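# Wind the cord lengthwise onto the winder, set it down

## Task

Coil the entire cord around the winder along its long axis so that it passes through both notches. No loop may sit farther than about a finger's width from the winder. No more than roughly a finger's length of free end may remain beyond the last notch the cord runs through. Finally, place the winder on the table and release it.

## Robot and tools

Robot: two arms, left_arm and right_arm, each with a parallel two-finger gripper. left_arm is mounted on the +y side and right_arm on the -y side. These names do not match the left and right of the images. Base positions in the scene frame are about (-0.003, +0.328, -0.016) m for left_arm and (+0.001, -0.344, -0.018) m for right_arm. Both bases are close to level.

Frames: the scene frame has its origin at table-top height, midway between the arms. +x points out over the table, +z points up. Each arm reports its own hand pose in its own base frame, and its motion offsets also run along that base's axes. A gripper's fingers point along its +z axis and close along its y axis. end_effector_position is the point between the pads, about 1 cm behind the fingertips. Fixed cameras and the table are given in the scene frame.

execute_actions(actions, cameras): actions is a list of actions. Each action is a table of at most 15 rows, and each row lasts 1/30 s. If a table has fewer than 15 rows, its last row is repeated to fill it. A row is always one list of 14 numbers, each in [-1, 1], covering both arms, even when only one arm moves. The order is dx, dy, dz, rx, ry, rz, opening for left_arm, then the same seven for right_arm. dx..rz are offsets, not poses. They are measured from that arm's Hand target as it stood when the action began. Every row counts from that same start, not from the row before it. Sending the same offset again moves the arm further. Scale: 1.0 equals 0.6 m or 180 degrees. rx, ry, rz together form one rotation vector, and the gripper rotates about its Hand target position. Sending six zeros re-commands the current Hand target. Opening is absolute: +1 is fully open (0.094 m) and -1 is closed. A 0 there is a real command, so resend the present opening if the gripper should stay as it is. cameras takes a list of names, ["all"], or []. Images come back only when asked for, or when actions is empty.

move(target, speed, blend, opening_speed, grip_force, blocking, cameras): this drives straight-line paths. target uses the same 14-number row layout and scale, again as offsets from each arm's current Hand target. It may be a single row, or a list of up to 15 rows that are all measured from that same start, sharing 10 s in total. speed is the top path speed in m/s, from 0.002 to 2.9, default 0.25; rotation is capped at twice that number in rad/s. Give one number, or one per target. blend is a corner radius in metres for a list; 0 means stop at each point. opening_speed sets how fast the commanded opening changes, in units per second on the -1..+1 scale, with a minimum of 0.2. Use it for gentle closing. grip_force is the force limit per finger pad in newtons, from about 10 to 50. Give one number or one per arm. It stays in effect until changed, and lower values close more slowly. blocking=false returns after about 0.5 s while the motion keeps running. Paths do not avoid obstacles or the other arm, and faster moves stray and hit harder. The result adds a move: line giving the ending (done, off_target, moving, held, fault) and any limits (paced = the pose was clipped, held = a check withheld steps).

wait(seconds 0-10, cameras) lets time pass while the last commands are held. stop(cameras) brakes a running move. zoom_image(camera, region [x0,y0,x1,y1]) gives a closer look at the newest image from one camera; the region is at most 504x504 pixels. read_manual(section="licences") returns only licence texts. finished_scene(scene) ends the scene for good, so call it only after the winder is on the table and released.

Cameras: cam_high, cam_low, cam_left_wrist, cam_right_wrist, each 896x504. The two fixed cameras sit on a beam behind the arms. Wrist images can lag slightly while the arm is moving.

Results: each arm's end_effector_position (m) and end_effector_quat_wxyz, in its base frame. Hand target is the last commanded pose after clipping, and it is the point the next offsets count from. The gripper often rests a little short of it; a fresh command, even all zeros, asks for it again. If it still falls short, send the gap as an offset. Tool commands lists the present commands. grip_measured is the finger opening on the -1..+1 scale; it reads slightly wide when empty and follows the command, so it does not reveal contact. grip_effort_nm is gripper motor effort (negative means closing); it is not the pad force. A Joint velocities line saying "within noise" means that arm is still. Joint torques include the arm's own weight. MOTOR HOT appears at 75 °C. At 90 °C a fault folds that arm away for the rest of the scene, and at 100 °C the arm goes limp. Avoid holding loads for long, long stretched-out reaches, and pushing toward unreachable poses.

Motion notes: each step the commanded orientation is clipped to within 40 degrees of the measured one. Friction and gravity can leave the gripper low, short or tilted, and tiny moves may not happen at all. Check the pose after each move and correct any tilt. An arm blocked by something keeps pressing until it is commanded back past the gripper. Keep paths away from an arm's own base.

Avoid: dropping the winder or releasing it while it moves; letting anything fall or be left off the table (that fails the task); hard hits on the bar, plate and rail in front of the bases, which can stand up to about 3 cm above the table; any contact or pinching between the two arms or grippers; strain on the wrist camera cables; fast slams. Loose objects may occasionally be nudged by outside pushes. Smooth, quick, low-effort motion is preferred.

Each tool is called after "Emit:" as name(argument=value, ...) on one line, values as JSON.

## Session

I'll start by looking at the scene.

Emit:
execute_actions(actions=[])

Scene clock: 0.00 s.
left_arm: end_effector_position=(+0.3870, +0.0559, +0.1015) grip_measured=+1.000 grip_effort_nm=n/a end_effector_quat_wxyz=(+0.583, -0.124, +0.795, +0.108) | right_arm: end_effector_position=(+0.4070, +0.0009, +0.0889) grip_measured=+1.000 grip_effort_nm=n/a end_effector_quat_wxyz=(+0.570, +0.022, +0.821, -0.015)
Joint positions: left_arm=[0.003 1.524 0.361 0.845 -0.319 -0.074 0.094] | right_arm=[0.039 1.584 0.418 0.808 0.087 0.033 0.094]
Joint velocities: within noise
Joint torques (N m): no reading
Heat: left arm: 33 °C; right arm: 26 °C.
Hand target: left_arm +0.3893, +0.0551, +0.1070; +0.590, -0.124, +0.791, +0.106 | right_arm +0.4111, -0.0003, +0.0983; +0.581, +0.024, +0.813, -0.016
Tool commands: left_gripper/opening=+1.0 right_gripper/opening=+1.0

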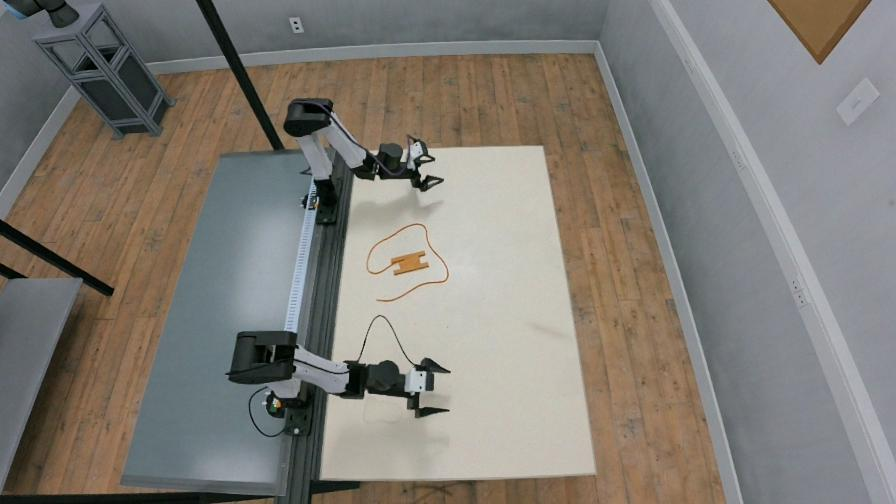

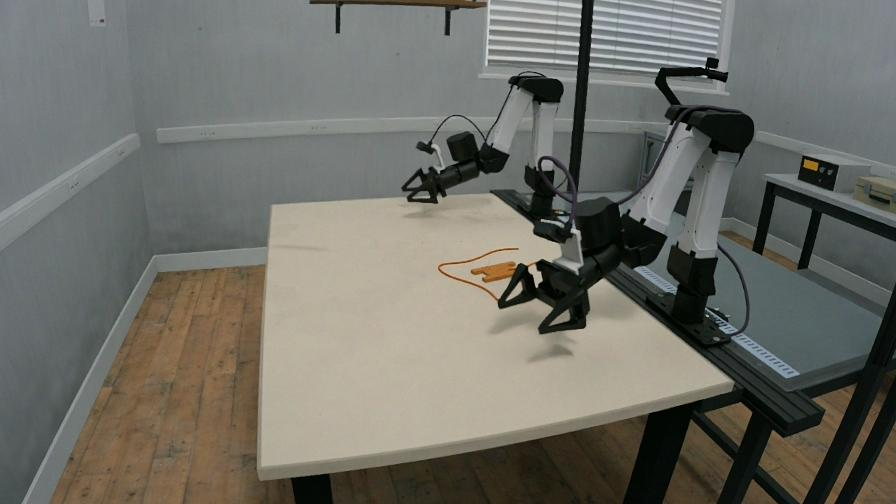

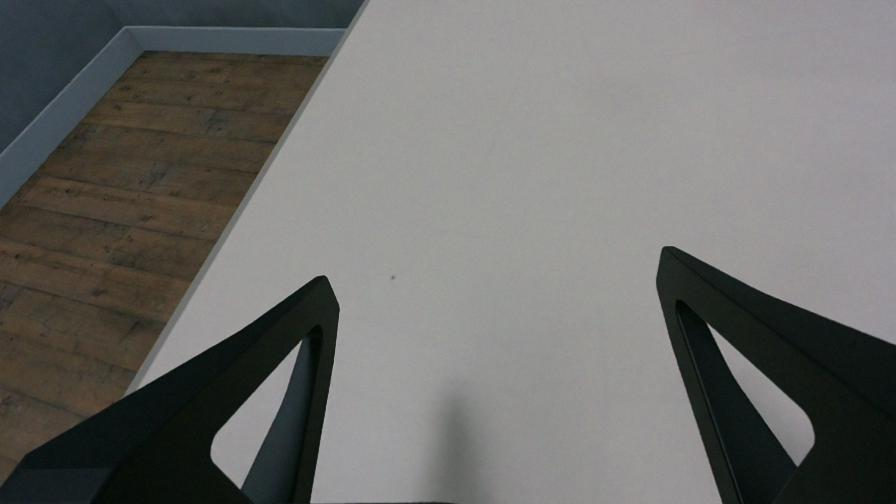

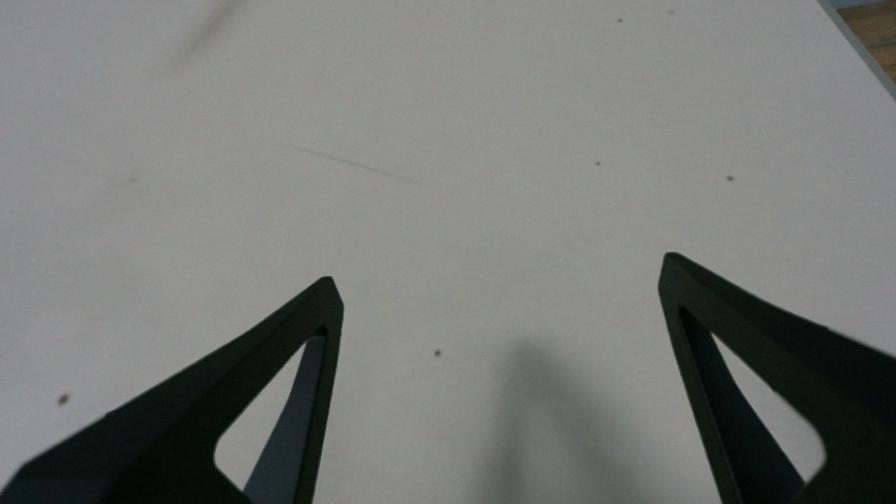

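Emit:
zoom_image(camera="cam_high", region=[350, 210, 470, 310])

Emit:
zoom_image(camera="cam_low", region=[420, 235, 570, 315])

Scaled by 4.200 from the camera's 896x504 image, which has a finer 1280x720 frame.

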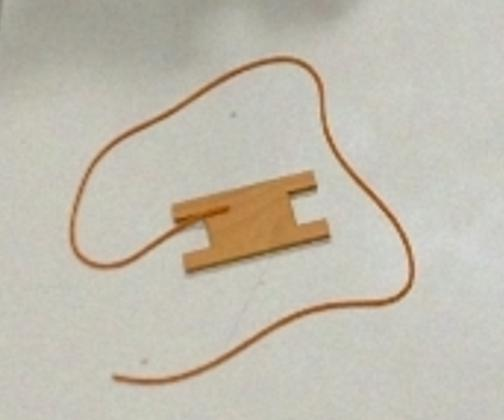

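Scaled by 3.360 from the camera's 896x504 image, which has a finer 1280x720 frame.

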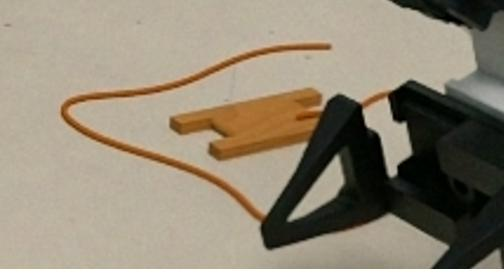

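Emit:
move(target=[-0.1455, -0.5423, 0.0917, -0.1218, 0.3846, -0.0025, 1, 0, 0, 0, 0, 0, 0, 1], speed=0.4, cameras=["all"])

Scene clock: 20.90 s.
left_arm: end_effector_position=(+0.3003, -0.2644, +0.1607) grip_measured=+1.000 grip_effort_nm=0.04 end_effector_quat_wxyz=(+0.023, -0.141, +0.990, -0.001) | right_arm: end_effector_position=(+0.4070, +0.0009, +0.0889) grip_measured=+1.000 grip_effort_nm=0.00 end_effector_quat_wxyz=(+0.570, +0.022, +0.821, -0.015)
Joint positions: left_arm=[-0.736 2.079 2.097 -1.557 -0.033 -1.019 0.094] | right_arm=[0.039 1.584 0.418 0.808 0.087 0.033 0.094]
Joint torques (N m): left_arm=[-0.06 -9.8 7.92 0.43 0.19 -0.13] | right_arm=[-0.58 -6.5 8.09 1.73 -0.06 0.13]
Heat: left arm: 34 °C; right arm: 28 °C.
Hand target: left_arm +0.3020, -0.2702, +0.1618; +0.006, -0.143, +0.990, +0.012 | right_arm +0.4111, -0.0003, +0.0983; +0.581, +0.024, +0.813, -0.016
Off the commanded pose: left_arm 0.006 m, 2 deg | right_arm 0.010 m, 2 deg.
joint sent to its limit (left arm) — joint 4 (wrist pitch), lower limit. The joint targets are off in orientation, not in position.
move: done
camera_calibration:
cam_left_wrist: T_world_to_cam=[[0.132891, -0.98906, -0.0640299, -0.27808], [-0.783942, -0.14442, 0.603803, 0.112781], [-0.606445, -0.0300444, -0.794558, 0.424641], [0, 0, 0, 1]] pos_world=[0.382889, -0.245992, 0.251499]

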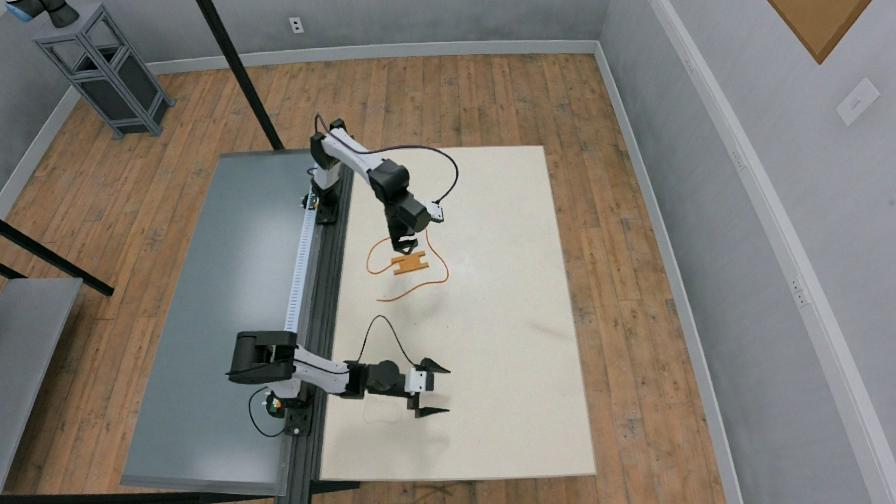

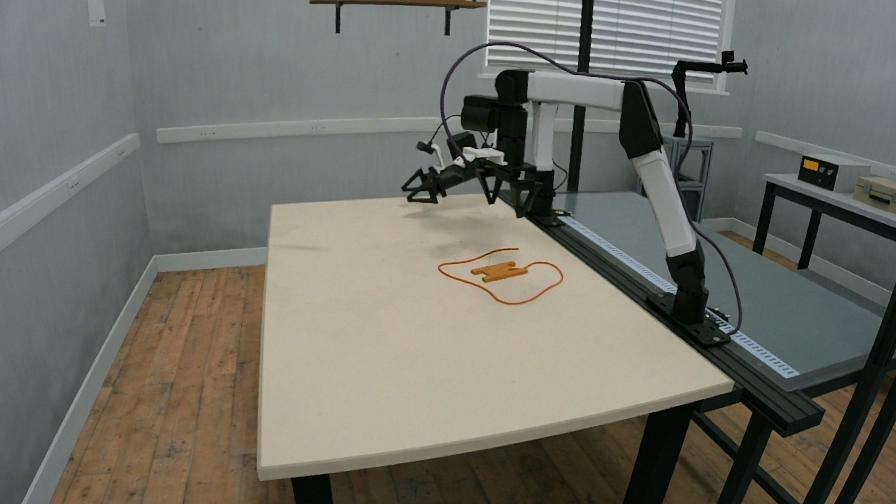

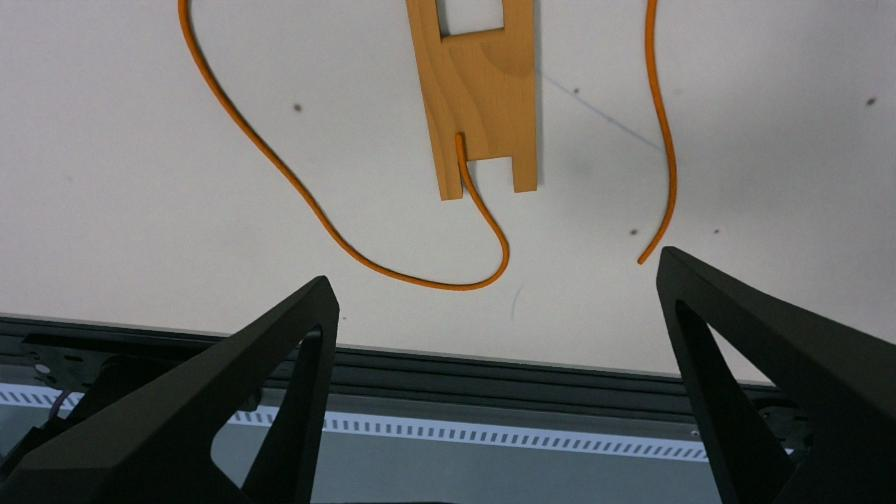

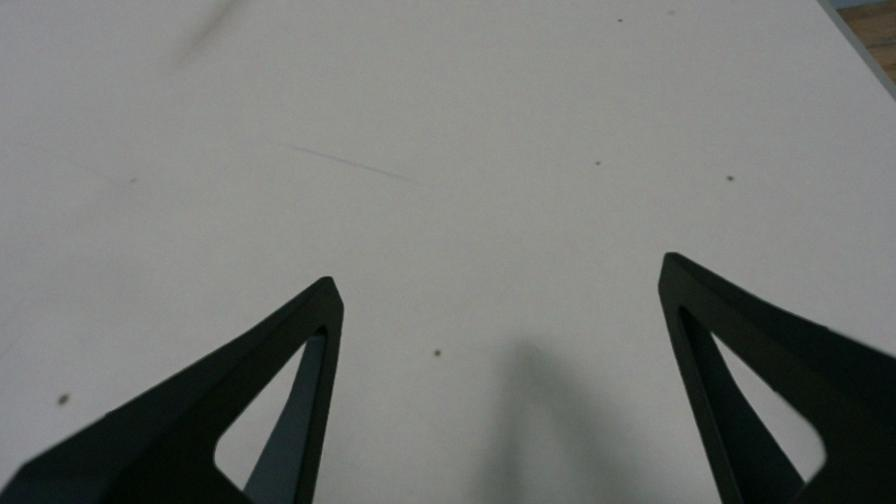

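Emit:
move(target=[-0.0290, 0.0053, -0.1613, 0, 0, 0, 1, 0, 0, 0, 0, 0, 0, 1], speed=0.25, cameras=["cam_left_wrist", "cam_high"])

Scene clock: 26.20 s.
left_arm: end_effector_position=(+0.2875, -0.2646, +0.0618) grip_measured=+1.000 grip_effort_nm=0.05 end_effector_quat_wxyz=(+0.003, -0.143, +0.990, +0.020) | right_arm: end_effector_position=(+0.4070, +0.0009, +0.0889) grip_measured=+1.000 grip_effort_nm=0.00 end_effector_quat_wxyz=(+0.570, +0.022, +0.821, -0.015)
Joint positions: left_arm=[-0.757 2.077 1.698 -1.221 -0.029 -1.044 0.094] | right_arm=[0.039 1.584 0.418 0.808 0.087 0.033 0.094]
Joint torques (N m): left_arm=[-0.34 -13.82 4.05 0.45 0.14 -0.14] | right_arm=[-0.57 -6.49 8.09 1.72 -0.06 0.13]
Heat: left arm: 36 °C; right arm: 28 °C.
Hand target: left_arm +0.2846, -0.2670, +0.0652; +0.007, -0.142, +0.990, +0.012 | right_arm +0.4111, -0.0003, +0.0983; +0.581, +0.024, +0.813, -0.016
Off the commanded pose: left_arm 0.005 m, 1 deg | right_arm 0.010 m, 2 deg.
move: done
camera_calibration:
cam_left_wrist: T_world_to_cam=[[0.132676, -0.985392, -0.106772, -0.279211], [-0.754709, -0.170268, 0.633579, 0.145345], [-0.642504, -0.00347904, -0.766275, 0.35393], [0, 0, 0, 1]] pos_world=[0.374139, -0.249153, 0.149308]
Images, in order (width x height): cam_high 896x504, cam_left_wrist 896x504.

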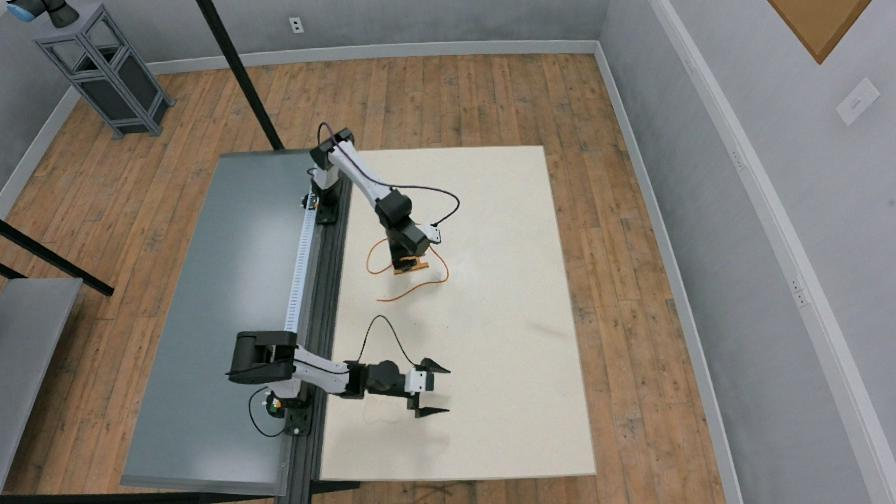

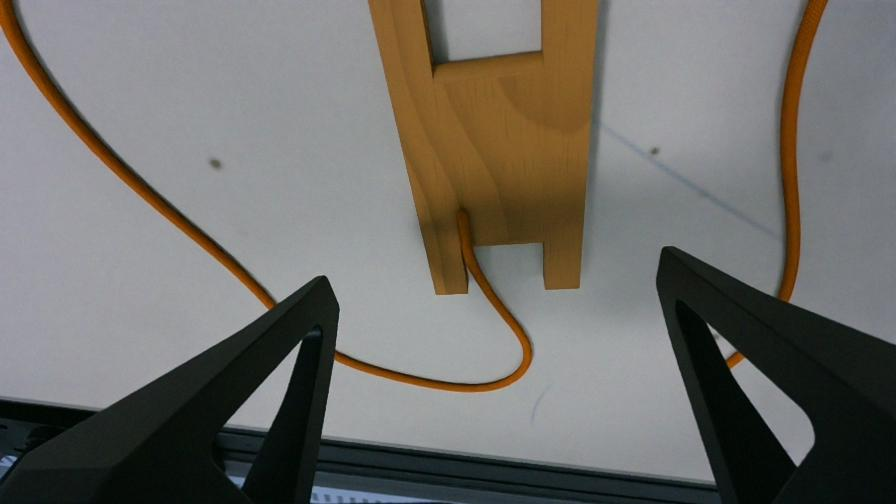

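Emit:
move(target=[-0.0023, 0.0032, -0.053, 0, 0, 0, 1, 0, 0, 0, 0, 0, 0, 1], speed=0.08, cameras=["cam_left_wrist", "cam_low"])

Emit:
zoom_image(camera="cam_low", region=[430, 200, 600, 310])

Scene clock: 28.30 s.
left_arm: end_effector_position=(+0.2860, -0.2632, +0.0350) grip_measured=+1.000 grip_effort_nm=0.04 end_effector_quat_wxyz=(+0.007, -0.143, +0.990, +0.015) | right_arm: end_effector_position=(+0.4070, +0.0009, +0.0889) grip_measured=+1.000 grip_effort_nm=0.00 end_effector_quat_wxyz=(+0.570, +0.022, +0.821, -0.015)
Joint positions: left_arm=[-0.757 2.077 1.59 -1.1 -0.029 -1.044 0.094] | right_arm=[0.039 1.584 0.418 0.808 0.087 0.033 0.094]
Joint torques (N m): left_arm=[-0.2 -12.16 4.21 0.48 0.14 -0.13] | right_arm=[-0.58 -6.5 8.09 1.72 -0.06 0.13]
Heat: left arm: 37 °C; right arm: 29 °C.
Hand target: left_arm +0.2833, -0.2652, +0.0334; +0.007, -0.142, +0.990, +0.012 | right_arm +0.4111, -0.0003, +0.0983; +0.581, +0.024, +0.813, -0.016
Off the commanded pose: left_arm 0.004 m, 0 deg | right_arm 0.010 m, 2 deg.
move: done
camera_calibration:
cam_left_wrist: T_world_to_cam=[[0.133697, -0.986285, -0.0967864, -0.281465], [-0.760662, -0.16473, 0.6279, 0.164792], [-0.635231, -0.0103268, -0.772253, 0.328805], [0, 0, 0, 1]] pos_world=[0.37185, -0.247063, 0.123206]
Images, in order (width x height): cam_low 896x504, cam_left_wrist 896x504.

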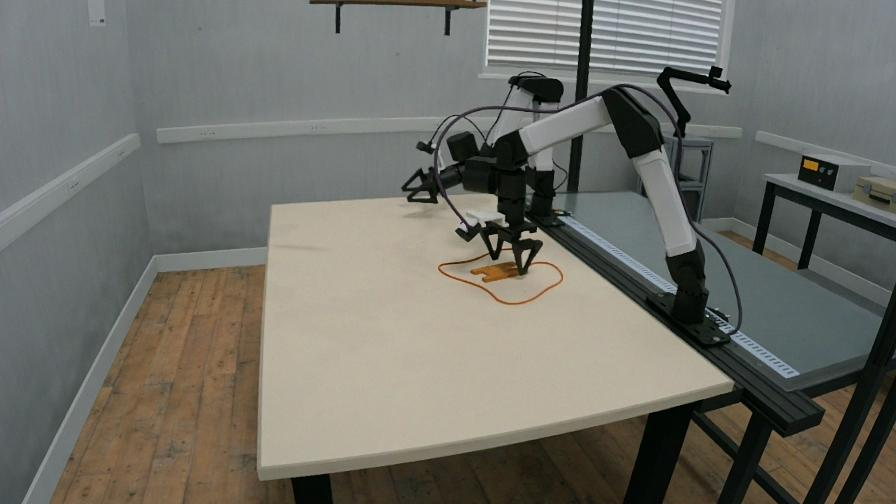

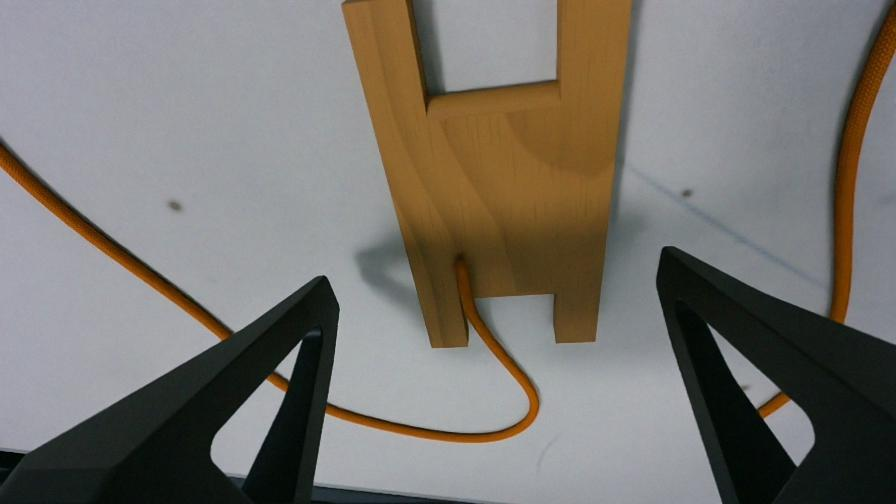

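Scaled by 2.965 from the camera's 896x504 image, which has a finer 1280x720 frame.

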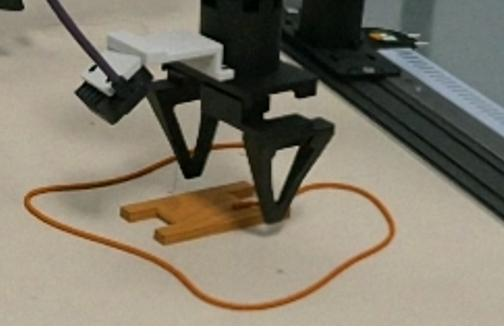

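Emit:
move(target=[0, 0, -0.0125, 0, 0, 0, 1, 0, 0, 0, 0, 0, 0, 1], speed=0.05)

Emit:
move(target=[0, 0, 0, 0, 0, 0, 0.05, 0, 0, 0, 0, 0, 0, 1], speed=0.05, opening_speed=0.8, cameras=["cam_left_wrist", "cam_low"])

Emit:
zoom_image(camera="cam_low", region=[430, 200, 600, 310])

Scene clock: 29.90 s.
left_arm: end_effector_position=(+0.2864, -0.2636, +0.0303) grip_measured=+1.000 grip_effort_nm=0.05 end_effector_quat_wxyz=(+0.009, -0.143, +0.990, +0.012) | right_arm: end_effector_position=(+0.4070, +0.0009, +0.0889) grip_measured=+1.000 grip_effort_nm=0.00 end_effector_quat_wxyz=(+0.570, +0.022, +0.821, -0.015)
Joint positions: left_arm=[-0.757 2.077 1.571 -1.073 -0.029 -1.044 0.094] | right_arm=[0.039 1.584 0.418 0.808 0.087 0.033 0.094]
Joint torques (N m): left_arm=[-0.25 -11.41 4.15 0.52 0.15 -0.13] | right_arm=[-0.58 -6.5 8.09 1.72 -0.06 0.13]
Heat: left arm: 38 °C; right arm: 29 °C.
Hand target: left_arm +0.2832, -0.2651, +0.0258; +0.007, -0.142, +0.990, +0.012 | right_arm +0.4111, -0.0003, +0.0983; +0.581, +0.024, +0.813, -0.016
Off the commanded pose: left_arm 0.006 m, 0 deg | right_arm 0.010 m, 2 deg.
move: done

Scene clock: 31.30 s.
left_arm: end_effector_position=(+0.2879, -0.2655, +0.0303) grip_measured=+0.052 grip_effort_nm=-0.07 end_effector_quat_wxyz=(+0.011, -0.143, +0.990, +0.008) | right_arm: end_effector_position=(+0.4070, +0.0009, +0.0889) grip_measured=+1.000 grip_effort_nm=0.00 end_effector_quat_wxyz=(+0.570, +0.022, +0.821, -0.015)
Joint positions: left_arm=[-0.757 2.077 1.571 -1.064 -0.027 -1.044 0.049] | right_arm=[0.039 1.584 0.418 0.808 0.087 0.033 0.094]
Joint torques (N m): left_arm=[-0.29 -11.41 4.21 0.44 0.19 -0.13] | right_arm=[-0.58 -6.5 8.1 1.72 -0.06 0.13]
Heat: left arm: 39 °C; right arm: 29 °C.
Hand target: left_arm +0.2832, -0.2651, +0.0258; +0.006, -0.143, +0.990, +0.012 | right_arm +0.4111, -0.0003, +0.0983; +0.581, +0.024, +0.813, -0.016
Off the commanded pose: left_arm 0.006 m, 1 deg | right_arm 0.010 m, 2 deg.
move: done
camera_calibration:
cam_left_wrist: T_world_to_cam=[[0.135111, -0.987387, -0.0825364, -0.285482], [-0.767392, -0.156973, 0.621667, 0.173069], [-0.626782, -0.0206565, -0.778921, 0.321289], [0, 0, 0, 1]] pos_world=[0.372762, -0.248077, 0.119104]
Images, in order (width x height): cam_low 896x504, cam_left_wrist 896x504.

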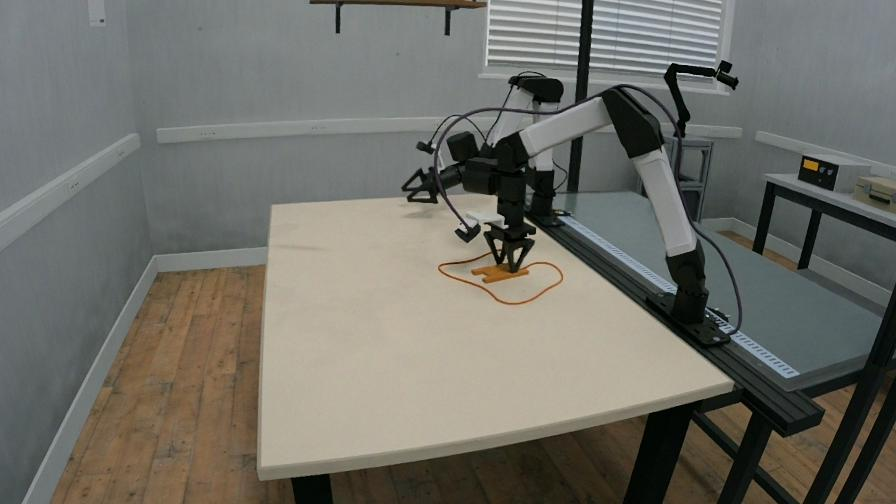

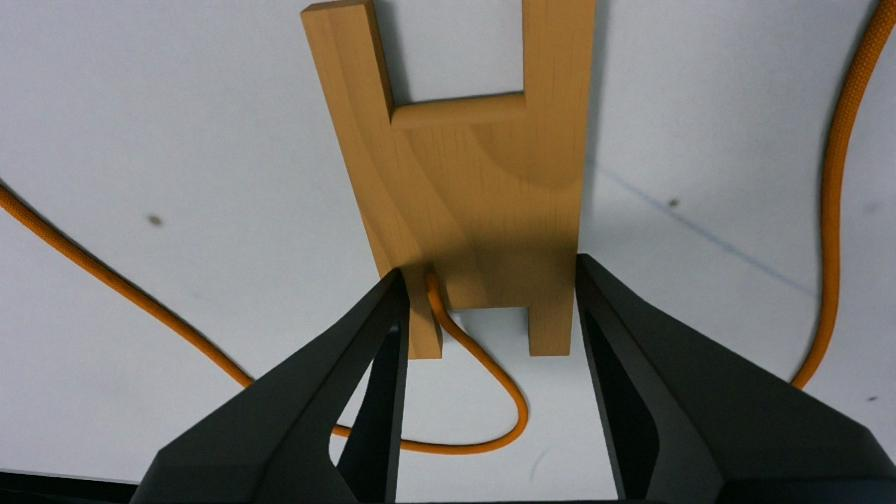

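Scaled by 2.965 from the camera's 896x504 image, which has a finer 1280x720 frame.

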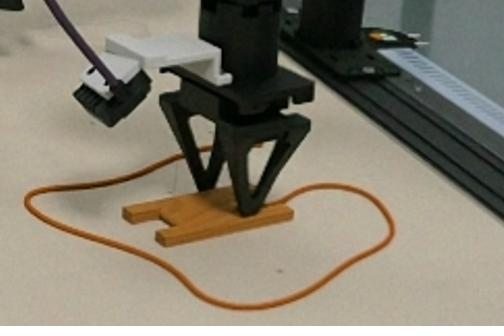

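Emit:
zoom_image(camera="cam_left_wrist", region=[340, 220, 640, 390])

Scaled by 1.680 from the camera's 896x504 image, which has a finer 1280x720 frame.

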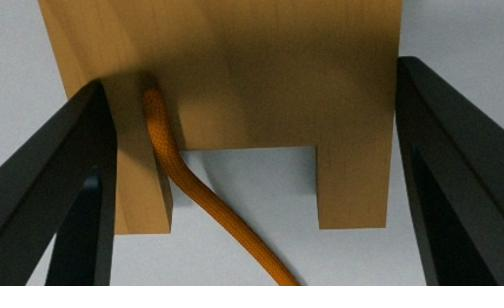

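Emit:
move(target=[[0, 0, 0, 0, 0, 0, 0.6, 0, 0, 0, 0, 0, 0, 1], [0, 0, -0.0125, 0, 0, 0, 0.6, 0, 0, 0, 0, 0, 0, 1]], speed=0.05, cameras=["cam_left_wrist", "cam_low"])

Emit:
zoom_image(camera="cam_low", region=[460, 220, 560, 300])

Scene clock: 34.93 s.
left_arm: end_effector_position=(+0.2869, -0.2643, +0.0258) grip_measured=+0.598 grip_effort_nm=0.13 end_effector_quat_wxyz=(+0.011, -0.143, +0.990, +0.008) | right_arm: end_effector_position=(+0.4070, +0.0009, +0.0889) grip_measured=+1.000 grip_effort_nm=0.00 end_effector_quat_wxyz=(+0.570, +0.022, +0.821, -0.015)
Joint positions: left_arm=[-0.757 2.077 1.552 -1.046 -0.027 -1.044 0.075] | right_arm=[0.039 1.584 0.418 0.808 0.087 0.033 0.094]
Joint torques (N m): left_arm=[-0.23 -10.58 4.14 0.52 0.13 -0.14] | right_arm=[-0.57 -6.5 8.09 1.72 -0.06 0.13]
Heat: left arm: 40 °C; right arm: 29 °C.
Hand target: left_arm +0.2833, -0.2651, +0.0184; +0.007, -0.143, +0.990, +0.012 | right_arm +0.4111, -0.0003, +0.0983; +0.581, +0.024, +0.813, -0.016
Off the commanded pose: left_arm 0.008 m, 1 deg | right_arm 0.010 m, 2 deg.
move: done
camera_calibration:
cam_left_wrist: T_world_to_cam=[[0.135349, -0.987283, -0.083388, -0.284596], [-0.766841, -0.157677, 0.622168, 0.174836], [-0.627404, -0.0202642, -0.77843, 0.317451], [0, 0, 0, 1]] pos_world=[0.371761, -0.246976, 0.114605]
Images, in order (width x height): cam_low 896x504, cam_left_wrist 896x504.

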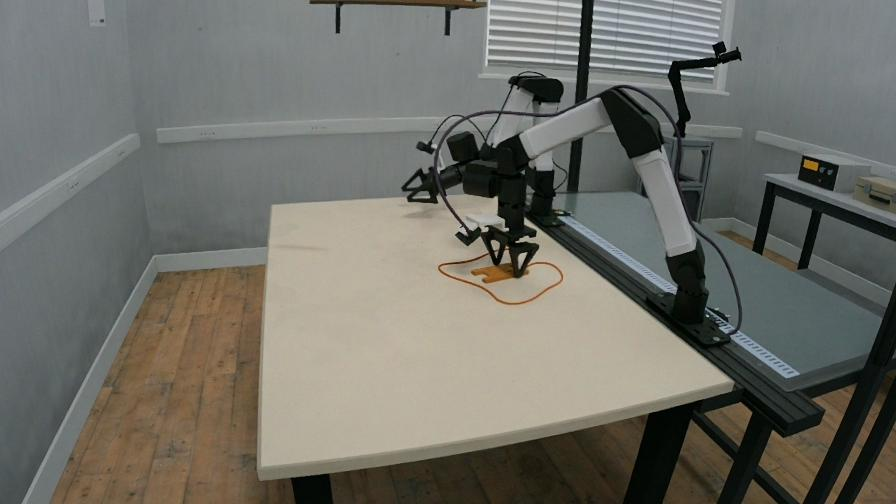

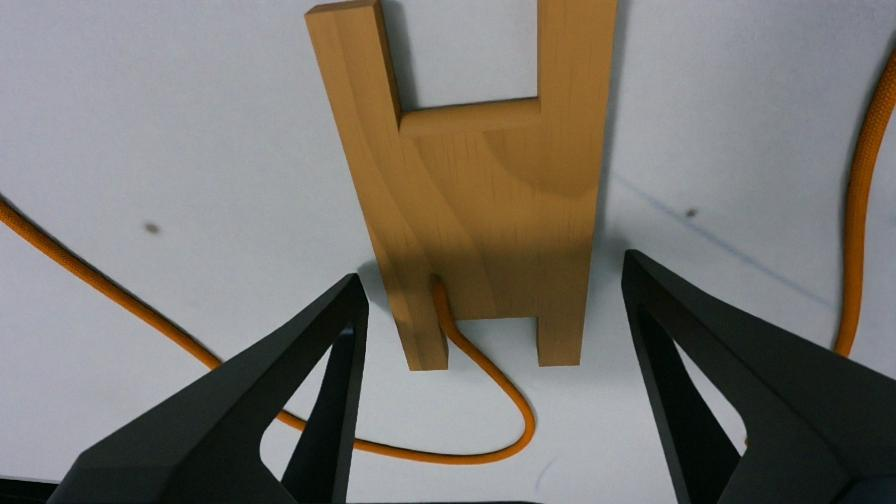

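Scaled by 5.040 from the camera's 896x504 image, which has a finer 1280x720 frame.

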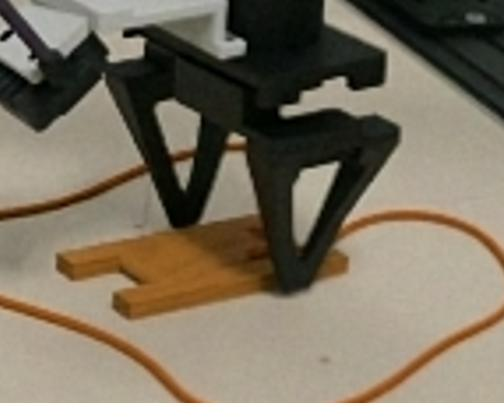

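Emit:
move(target=[0, 0, 0, 0, 0, 0, 0.04, 0, 0, 0, 0, 0, 0, 1], speed=0.05, opening_speed=0.8, cameras=["cam_left_wrist", "cam_low"])

Emit:
zoom_image(camera="cam_low", region=[460, 220, 560, 300])

Scene clock: 36.30 s.
left_arm: end_effector_position=(+0.2870, -0.2644, +0.0258) grip_measured=+0.164 grip_effort_nm=-0.97 end_effector_quat_wxyz=(+0.011, -0.143, +0.990, +0.008) | right_arm: end_effector_position=(+0.4070, +0.0009, +0.0889) grip_measured=+1.000 grip_effort_nm=0.00 end_effector_quat_wxyz=(+0.570, +0.022, +0.821, -0.015)
Joint positions: left_arm=[-0.757 2.077 1.552 -1.046 -0.027 -1.044 0.055] | right_arm=[0.039 1.584 0.418 0.808 0.087 0.033 0.094]
Joint torques (N m): left_arm=[-0.25 -10.55 4.16 0.52 0.13 -0.14] | right_arm=[-0.58 -6.5 8.09 1.73 -0.06 0.13]
Heat: left arm: 40 °C; right arm: 29 °C.
Hand target: left_arm +0.2833, -0.2651, +0.0184; +0.007, -0.143, +0.990, +0.012 | right_arm +0.4111, -0.0003, +0.0983; +0.581, +0.024, +0.813, -0.016
Off the commanded pose: left_arm 0.008 m, 1 deg | right_arm 0.010 m, 2 deg.
move: done
camera_calibration:
cam_left_wrist: T_world_to_cam=[[0.135409, -0.987296, -0.0831369, -0.284656], [-0.766973, -0.15757, 0.622032, 0.174941], [-0.627229, -0.0204647, -0.778566, 0.317493], [0, 0, 0, 1]] pos_world=[0.371861, -0.246977, 0.114705]
Images, in order (width x height): cam_low 896x504, cam_left_wrist 896x504.

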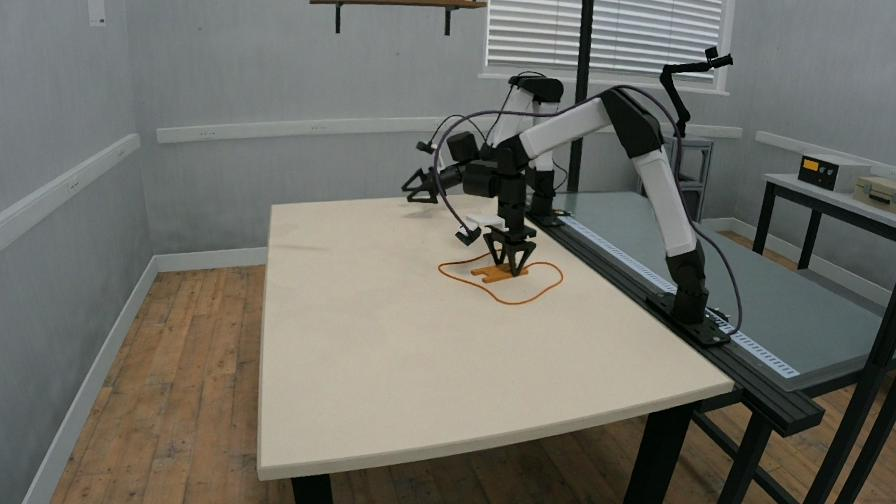

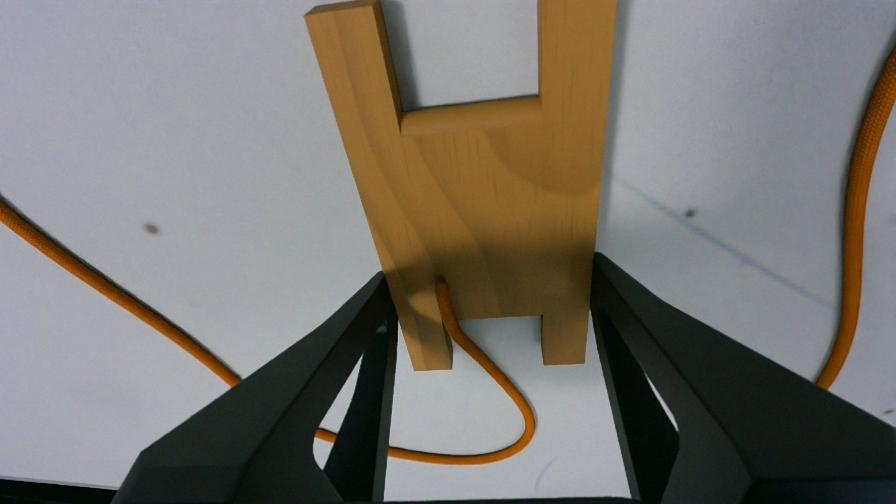

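Scaled by 5.040 from the camera's 896x504 image, which has a finer 1280x720 frame.

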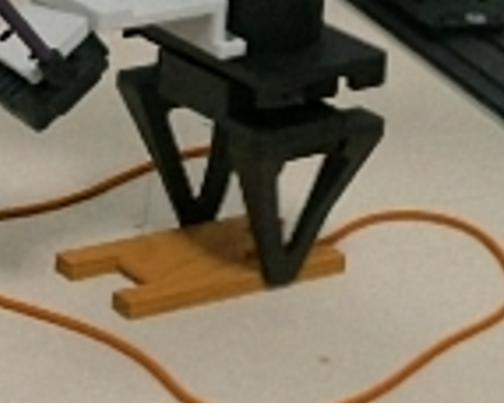

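Emit:
move(target=[[0.005, -0.02, 0.1, 0, 0, 0, 0.04, -0.085, 0.15, 0.203, -0.1667, -0.2283, 0.2341, -0.4], [0.0155, -0.0757, 0.1768, 0.0009, 0.0022, -0.0883, 0.04, -0.1232, 0.3847, 0.0423, -0.3333, -0.4565, 0.4682, -0.4]], speed=0.4, blend=[0.05, 0], cameras=["all"])

Scene clock: 44.37 s.
left_arm: end_effector_position=(+0.2920, -0.3038, +0.1249) grip_measured=+0.164 grip_effort_nm=-0.99 end_effector_quat_wxyz=(+0.004, -0.012, +1.000, +0.015) | right_arm: end_effector_position=(+0.3345, +0.2291, +0.1166) grip_measured=-0.398 grip_effort_nm=-0.09 end_effector_quat_wxyz=(+0.713, -0.700, +0.035, +0.023)
Joint positions: left_arm=[-0.816 2.212 2.162 -1.538 -0.027 -0.841 0.055] | right_arm=[0.165 2.133 0.737 1.495 -1.388 -1.39 0.028]
Joint torques (N m): left_arm=[-0.43 -10.76 8.02 0.31 0.15 0.02] | right_arm=[-0.17 -8.09 7.54 1.36 -0.2 0.15]
Heat: left arm: 42 °C; right arm: 30 °C.
Hand target: left_arm +0.2926, -0.3106, +0.1245; +0.005, -0.004, +1.000, +0.013 | right_arm +0.3371, +0.2307, +0.1235; +0.717, -0.697, +0.007, +0.009
Off the commanded pose: left_arm 0.007 m, 1 deg | right_arm 0.008 m, 4 deg.
move: off_target (right_arm)
camera_calibration:
cam_left_wrist: T_world_to_cam=[[-0.127482, -0.986961, -0.0982647, -0.237331], [-0.771972, 0.0365293, 0.634606, 0.169818], [-0.622742, 0.156758, -0.766563, 0.447971], [0, 0, 0, 1]] pos_world=[0.37981, -0.310663, 0.212309]
cam_right_wrist: T_world_to_cam=[[0.220624, 0.0232622, 0.975082, -0.181132], [0.738882, -0.65658, -0.151517, -0.0652236], [0.636694, 0.753898, -0.162045, -0.244727], [0, 0, 0, 1]] pos_world=[0.243971, 0.145888, 0.12708]

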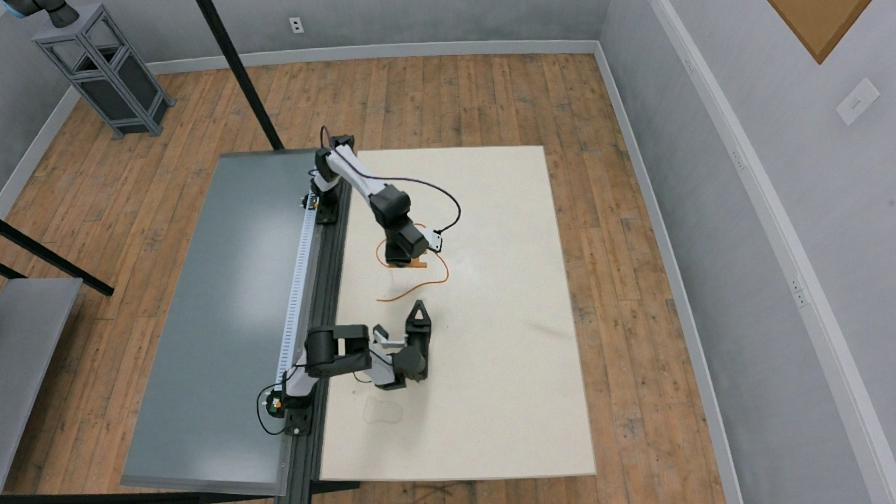

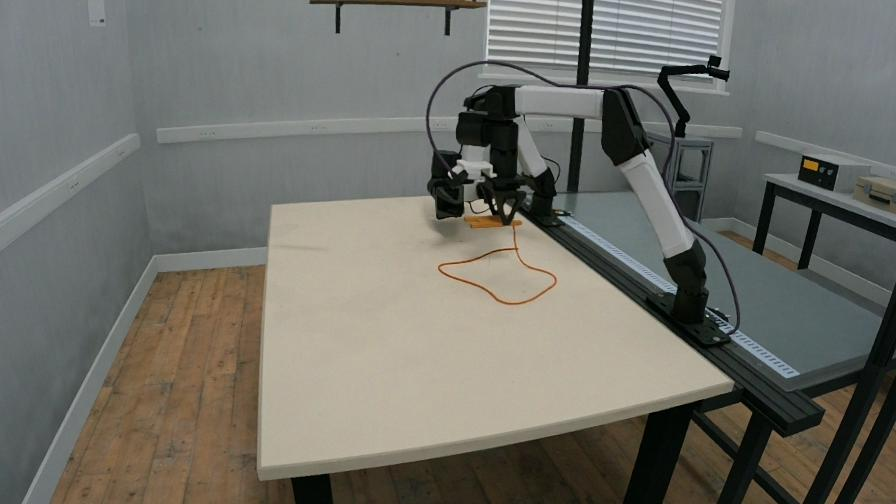

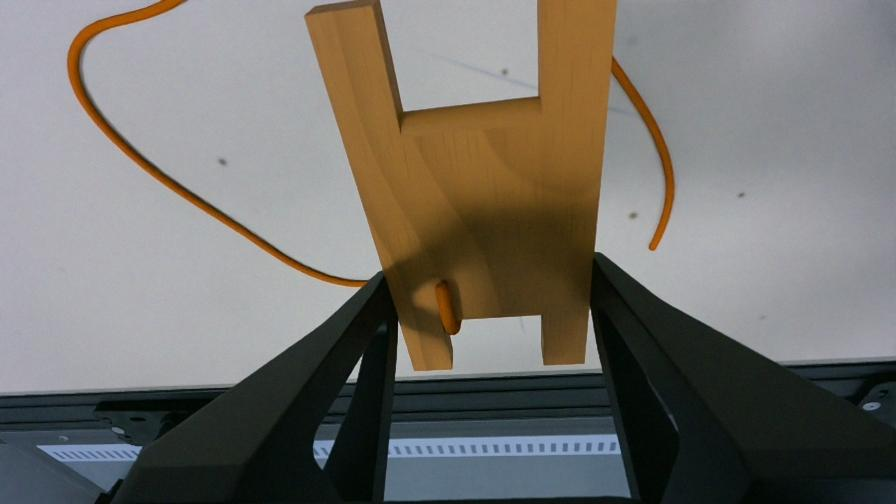

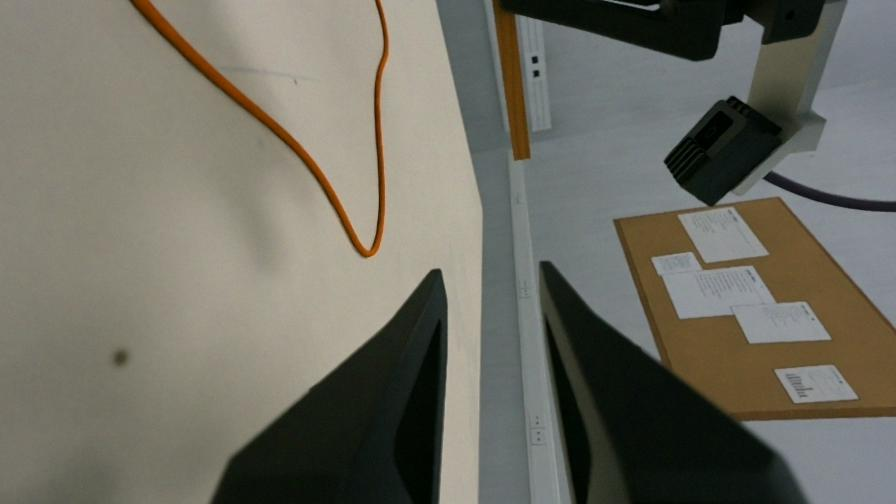

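Emit:
zoom_image(camera="cam_right_wrist", region=[380, 0, 660, 320])

Emit:
zoom_image(camera="cam_high", region=[360, 210, 460, 340])

Emit:
zoom_image(camera="cam_low", region=[420, 140, 570, 300])

Scaled by 1.575 from the camera's 896x504 image, which has a finer 1280x720 frame.

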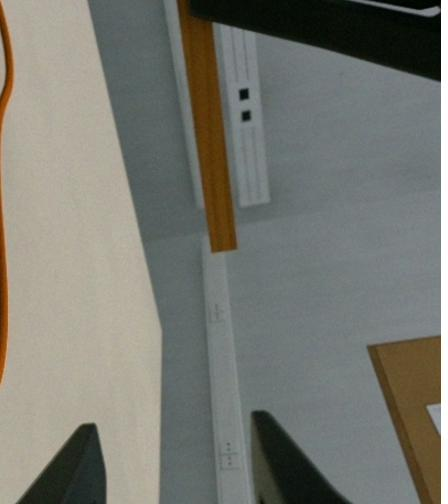

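Scaled by 3.877 from the camera's 896x504 image, which has a finer 1280x720 frame.

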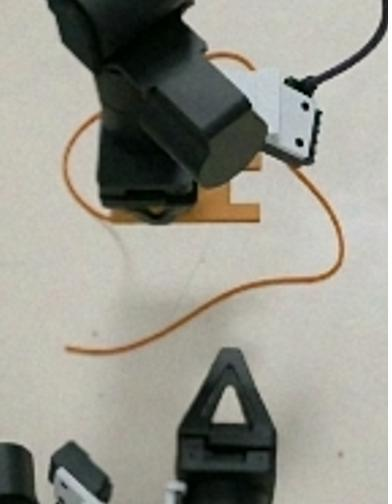

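Scaled by 3.150 from the camera's 896x504 image, which has a finer 1280x720 frame.

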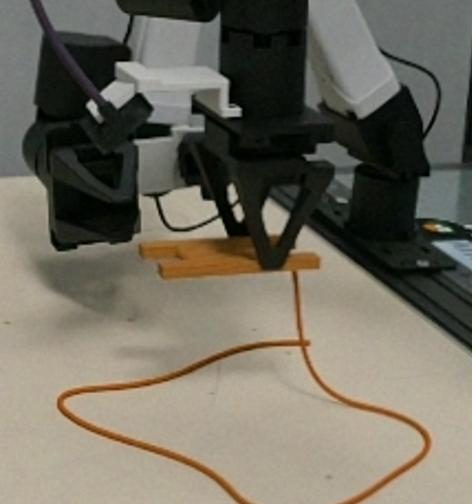

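Emit:
move(target=[0, 0, 0, 0, 0, 0, 0.04, -0.0098, 0.0915, 0.0282, 0.0039, -0.0189, 0.0063, -0.4], speed=0.12, cameras=["cam_right_wrist", "cam_high", "cam_low"])

Emit:
zoom_image(camera="cam_high", region=[370, 225, 450, 315])

Emit:
zoom_image(camera="cam_low", region=[430, 140, 560, 270])

Scene clock: 48.37 s.
left_arm: end_effector_position=(+0.2919, -0.3037, +0.1249) grip_measured=+0.164 grip_effort_nm=-0.98 end_effector_quat_wxyz=(+0.004, -0.012, +1.000, +0.016) | right_arm: end_effector_position=(+0.3234, +0.2836, +0.1218) grip_measured=-0.398 grip_effort_nm=-0.09 end_effector_quat_wxyz=(+0.715, -0.699, -0.004, +0.021)
Joint positions: left_arm=[-0.816 2.212 2.162 -1.539 -0.027 -0.841 0.055] | right_arm=[0.322 2.133 0.785 1.432 -1.282 -1.466 0.028]
Joint torques (N m): left_arm=[-0.47 -10.74 8.02 0.3 0.14 0] | right_arm=[-0.38 -11.99 8.01 1.09 0.07 0.14]
Heat: left arm: 42 °C; right arm: 29 °C.
Hand target: left_arm +0.2926, -0.3106, +0.1245; +0.005, -0.004, +1.000, +0.013 | right_arm +0.3313, +0.2855, +0.1404; +0.721, -0.692, -0.021, -0.005
Off the commanded pose: left_arm 0.007 m, 1 deg | right_arm 0.020 m, 4 deg.
move: off_target (right_arm)
camera_calibration:
cam_right_wrist: T_world_to_cam=[[0.160982, 0.0263347, 0.986606, -0.167983], [0.778551, -0.617768, -0.110545, -0.0492574], [0.606583, 0.785919, -0.119952, -0.282376], [0, 0, 0, 1]] pos_world=[0.236676, 0.195919, 0.126416]
Images, in order (width x height): cam_high 896x504, cam_low 896x504, cam_right_wrist 896x504.

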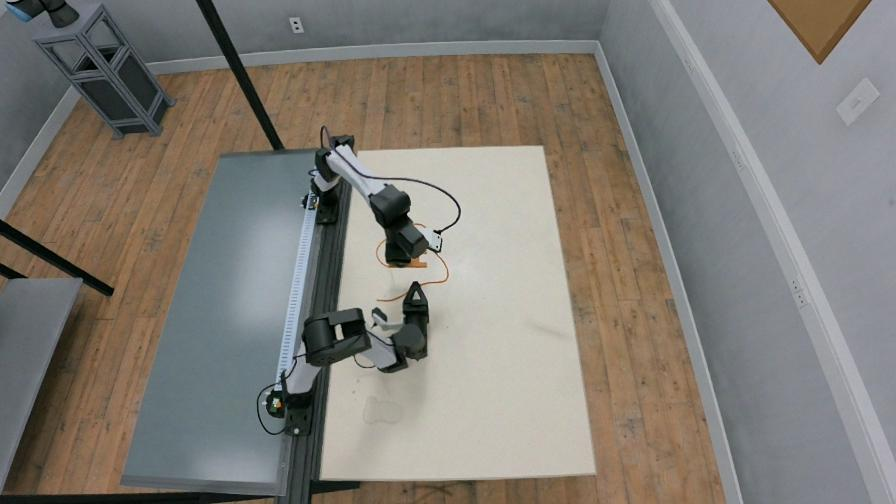

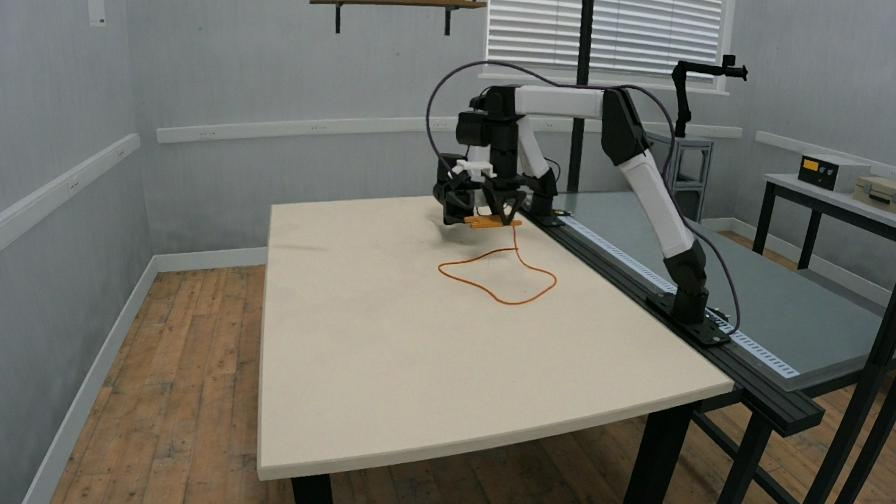

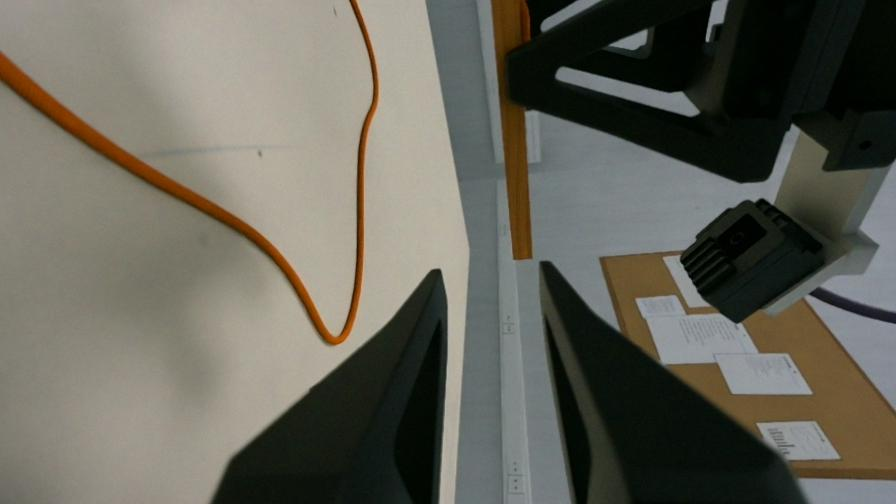

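Scaled by 5.600 from the camera's 896x504 image, which has a finer 1280x720 frame.

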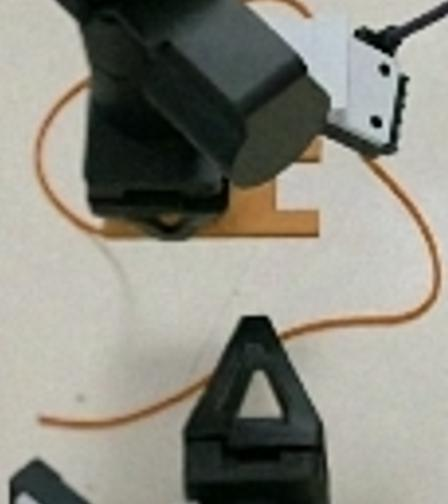

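Scaled by 3.877 from the camera's 896x504 image, which has a finer 1280x720 frame.

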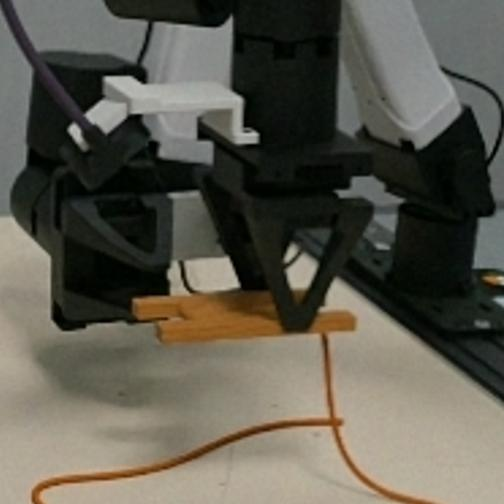

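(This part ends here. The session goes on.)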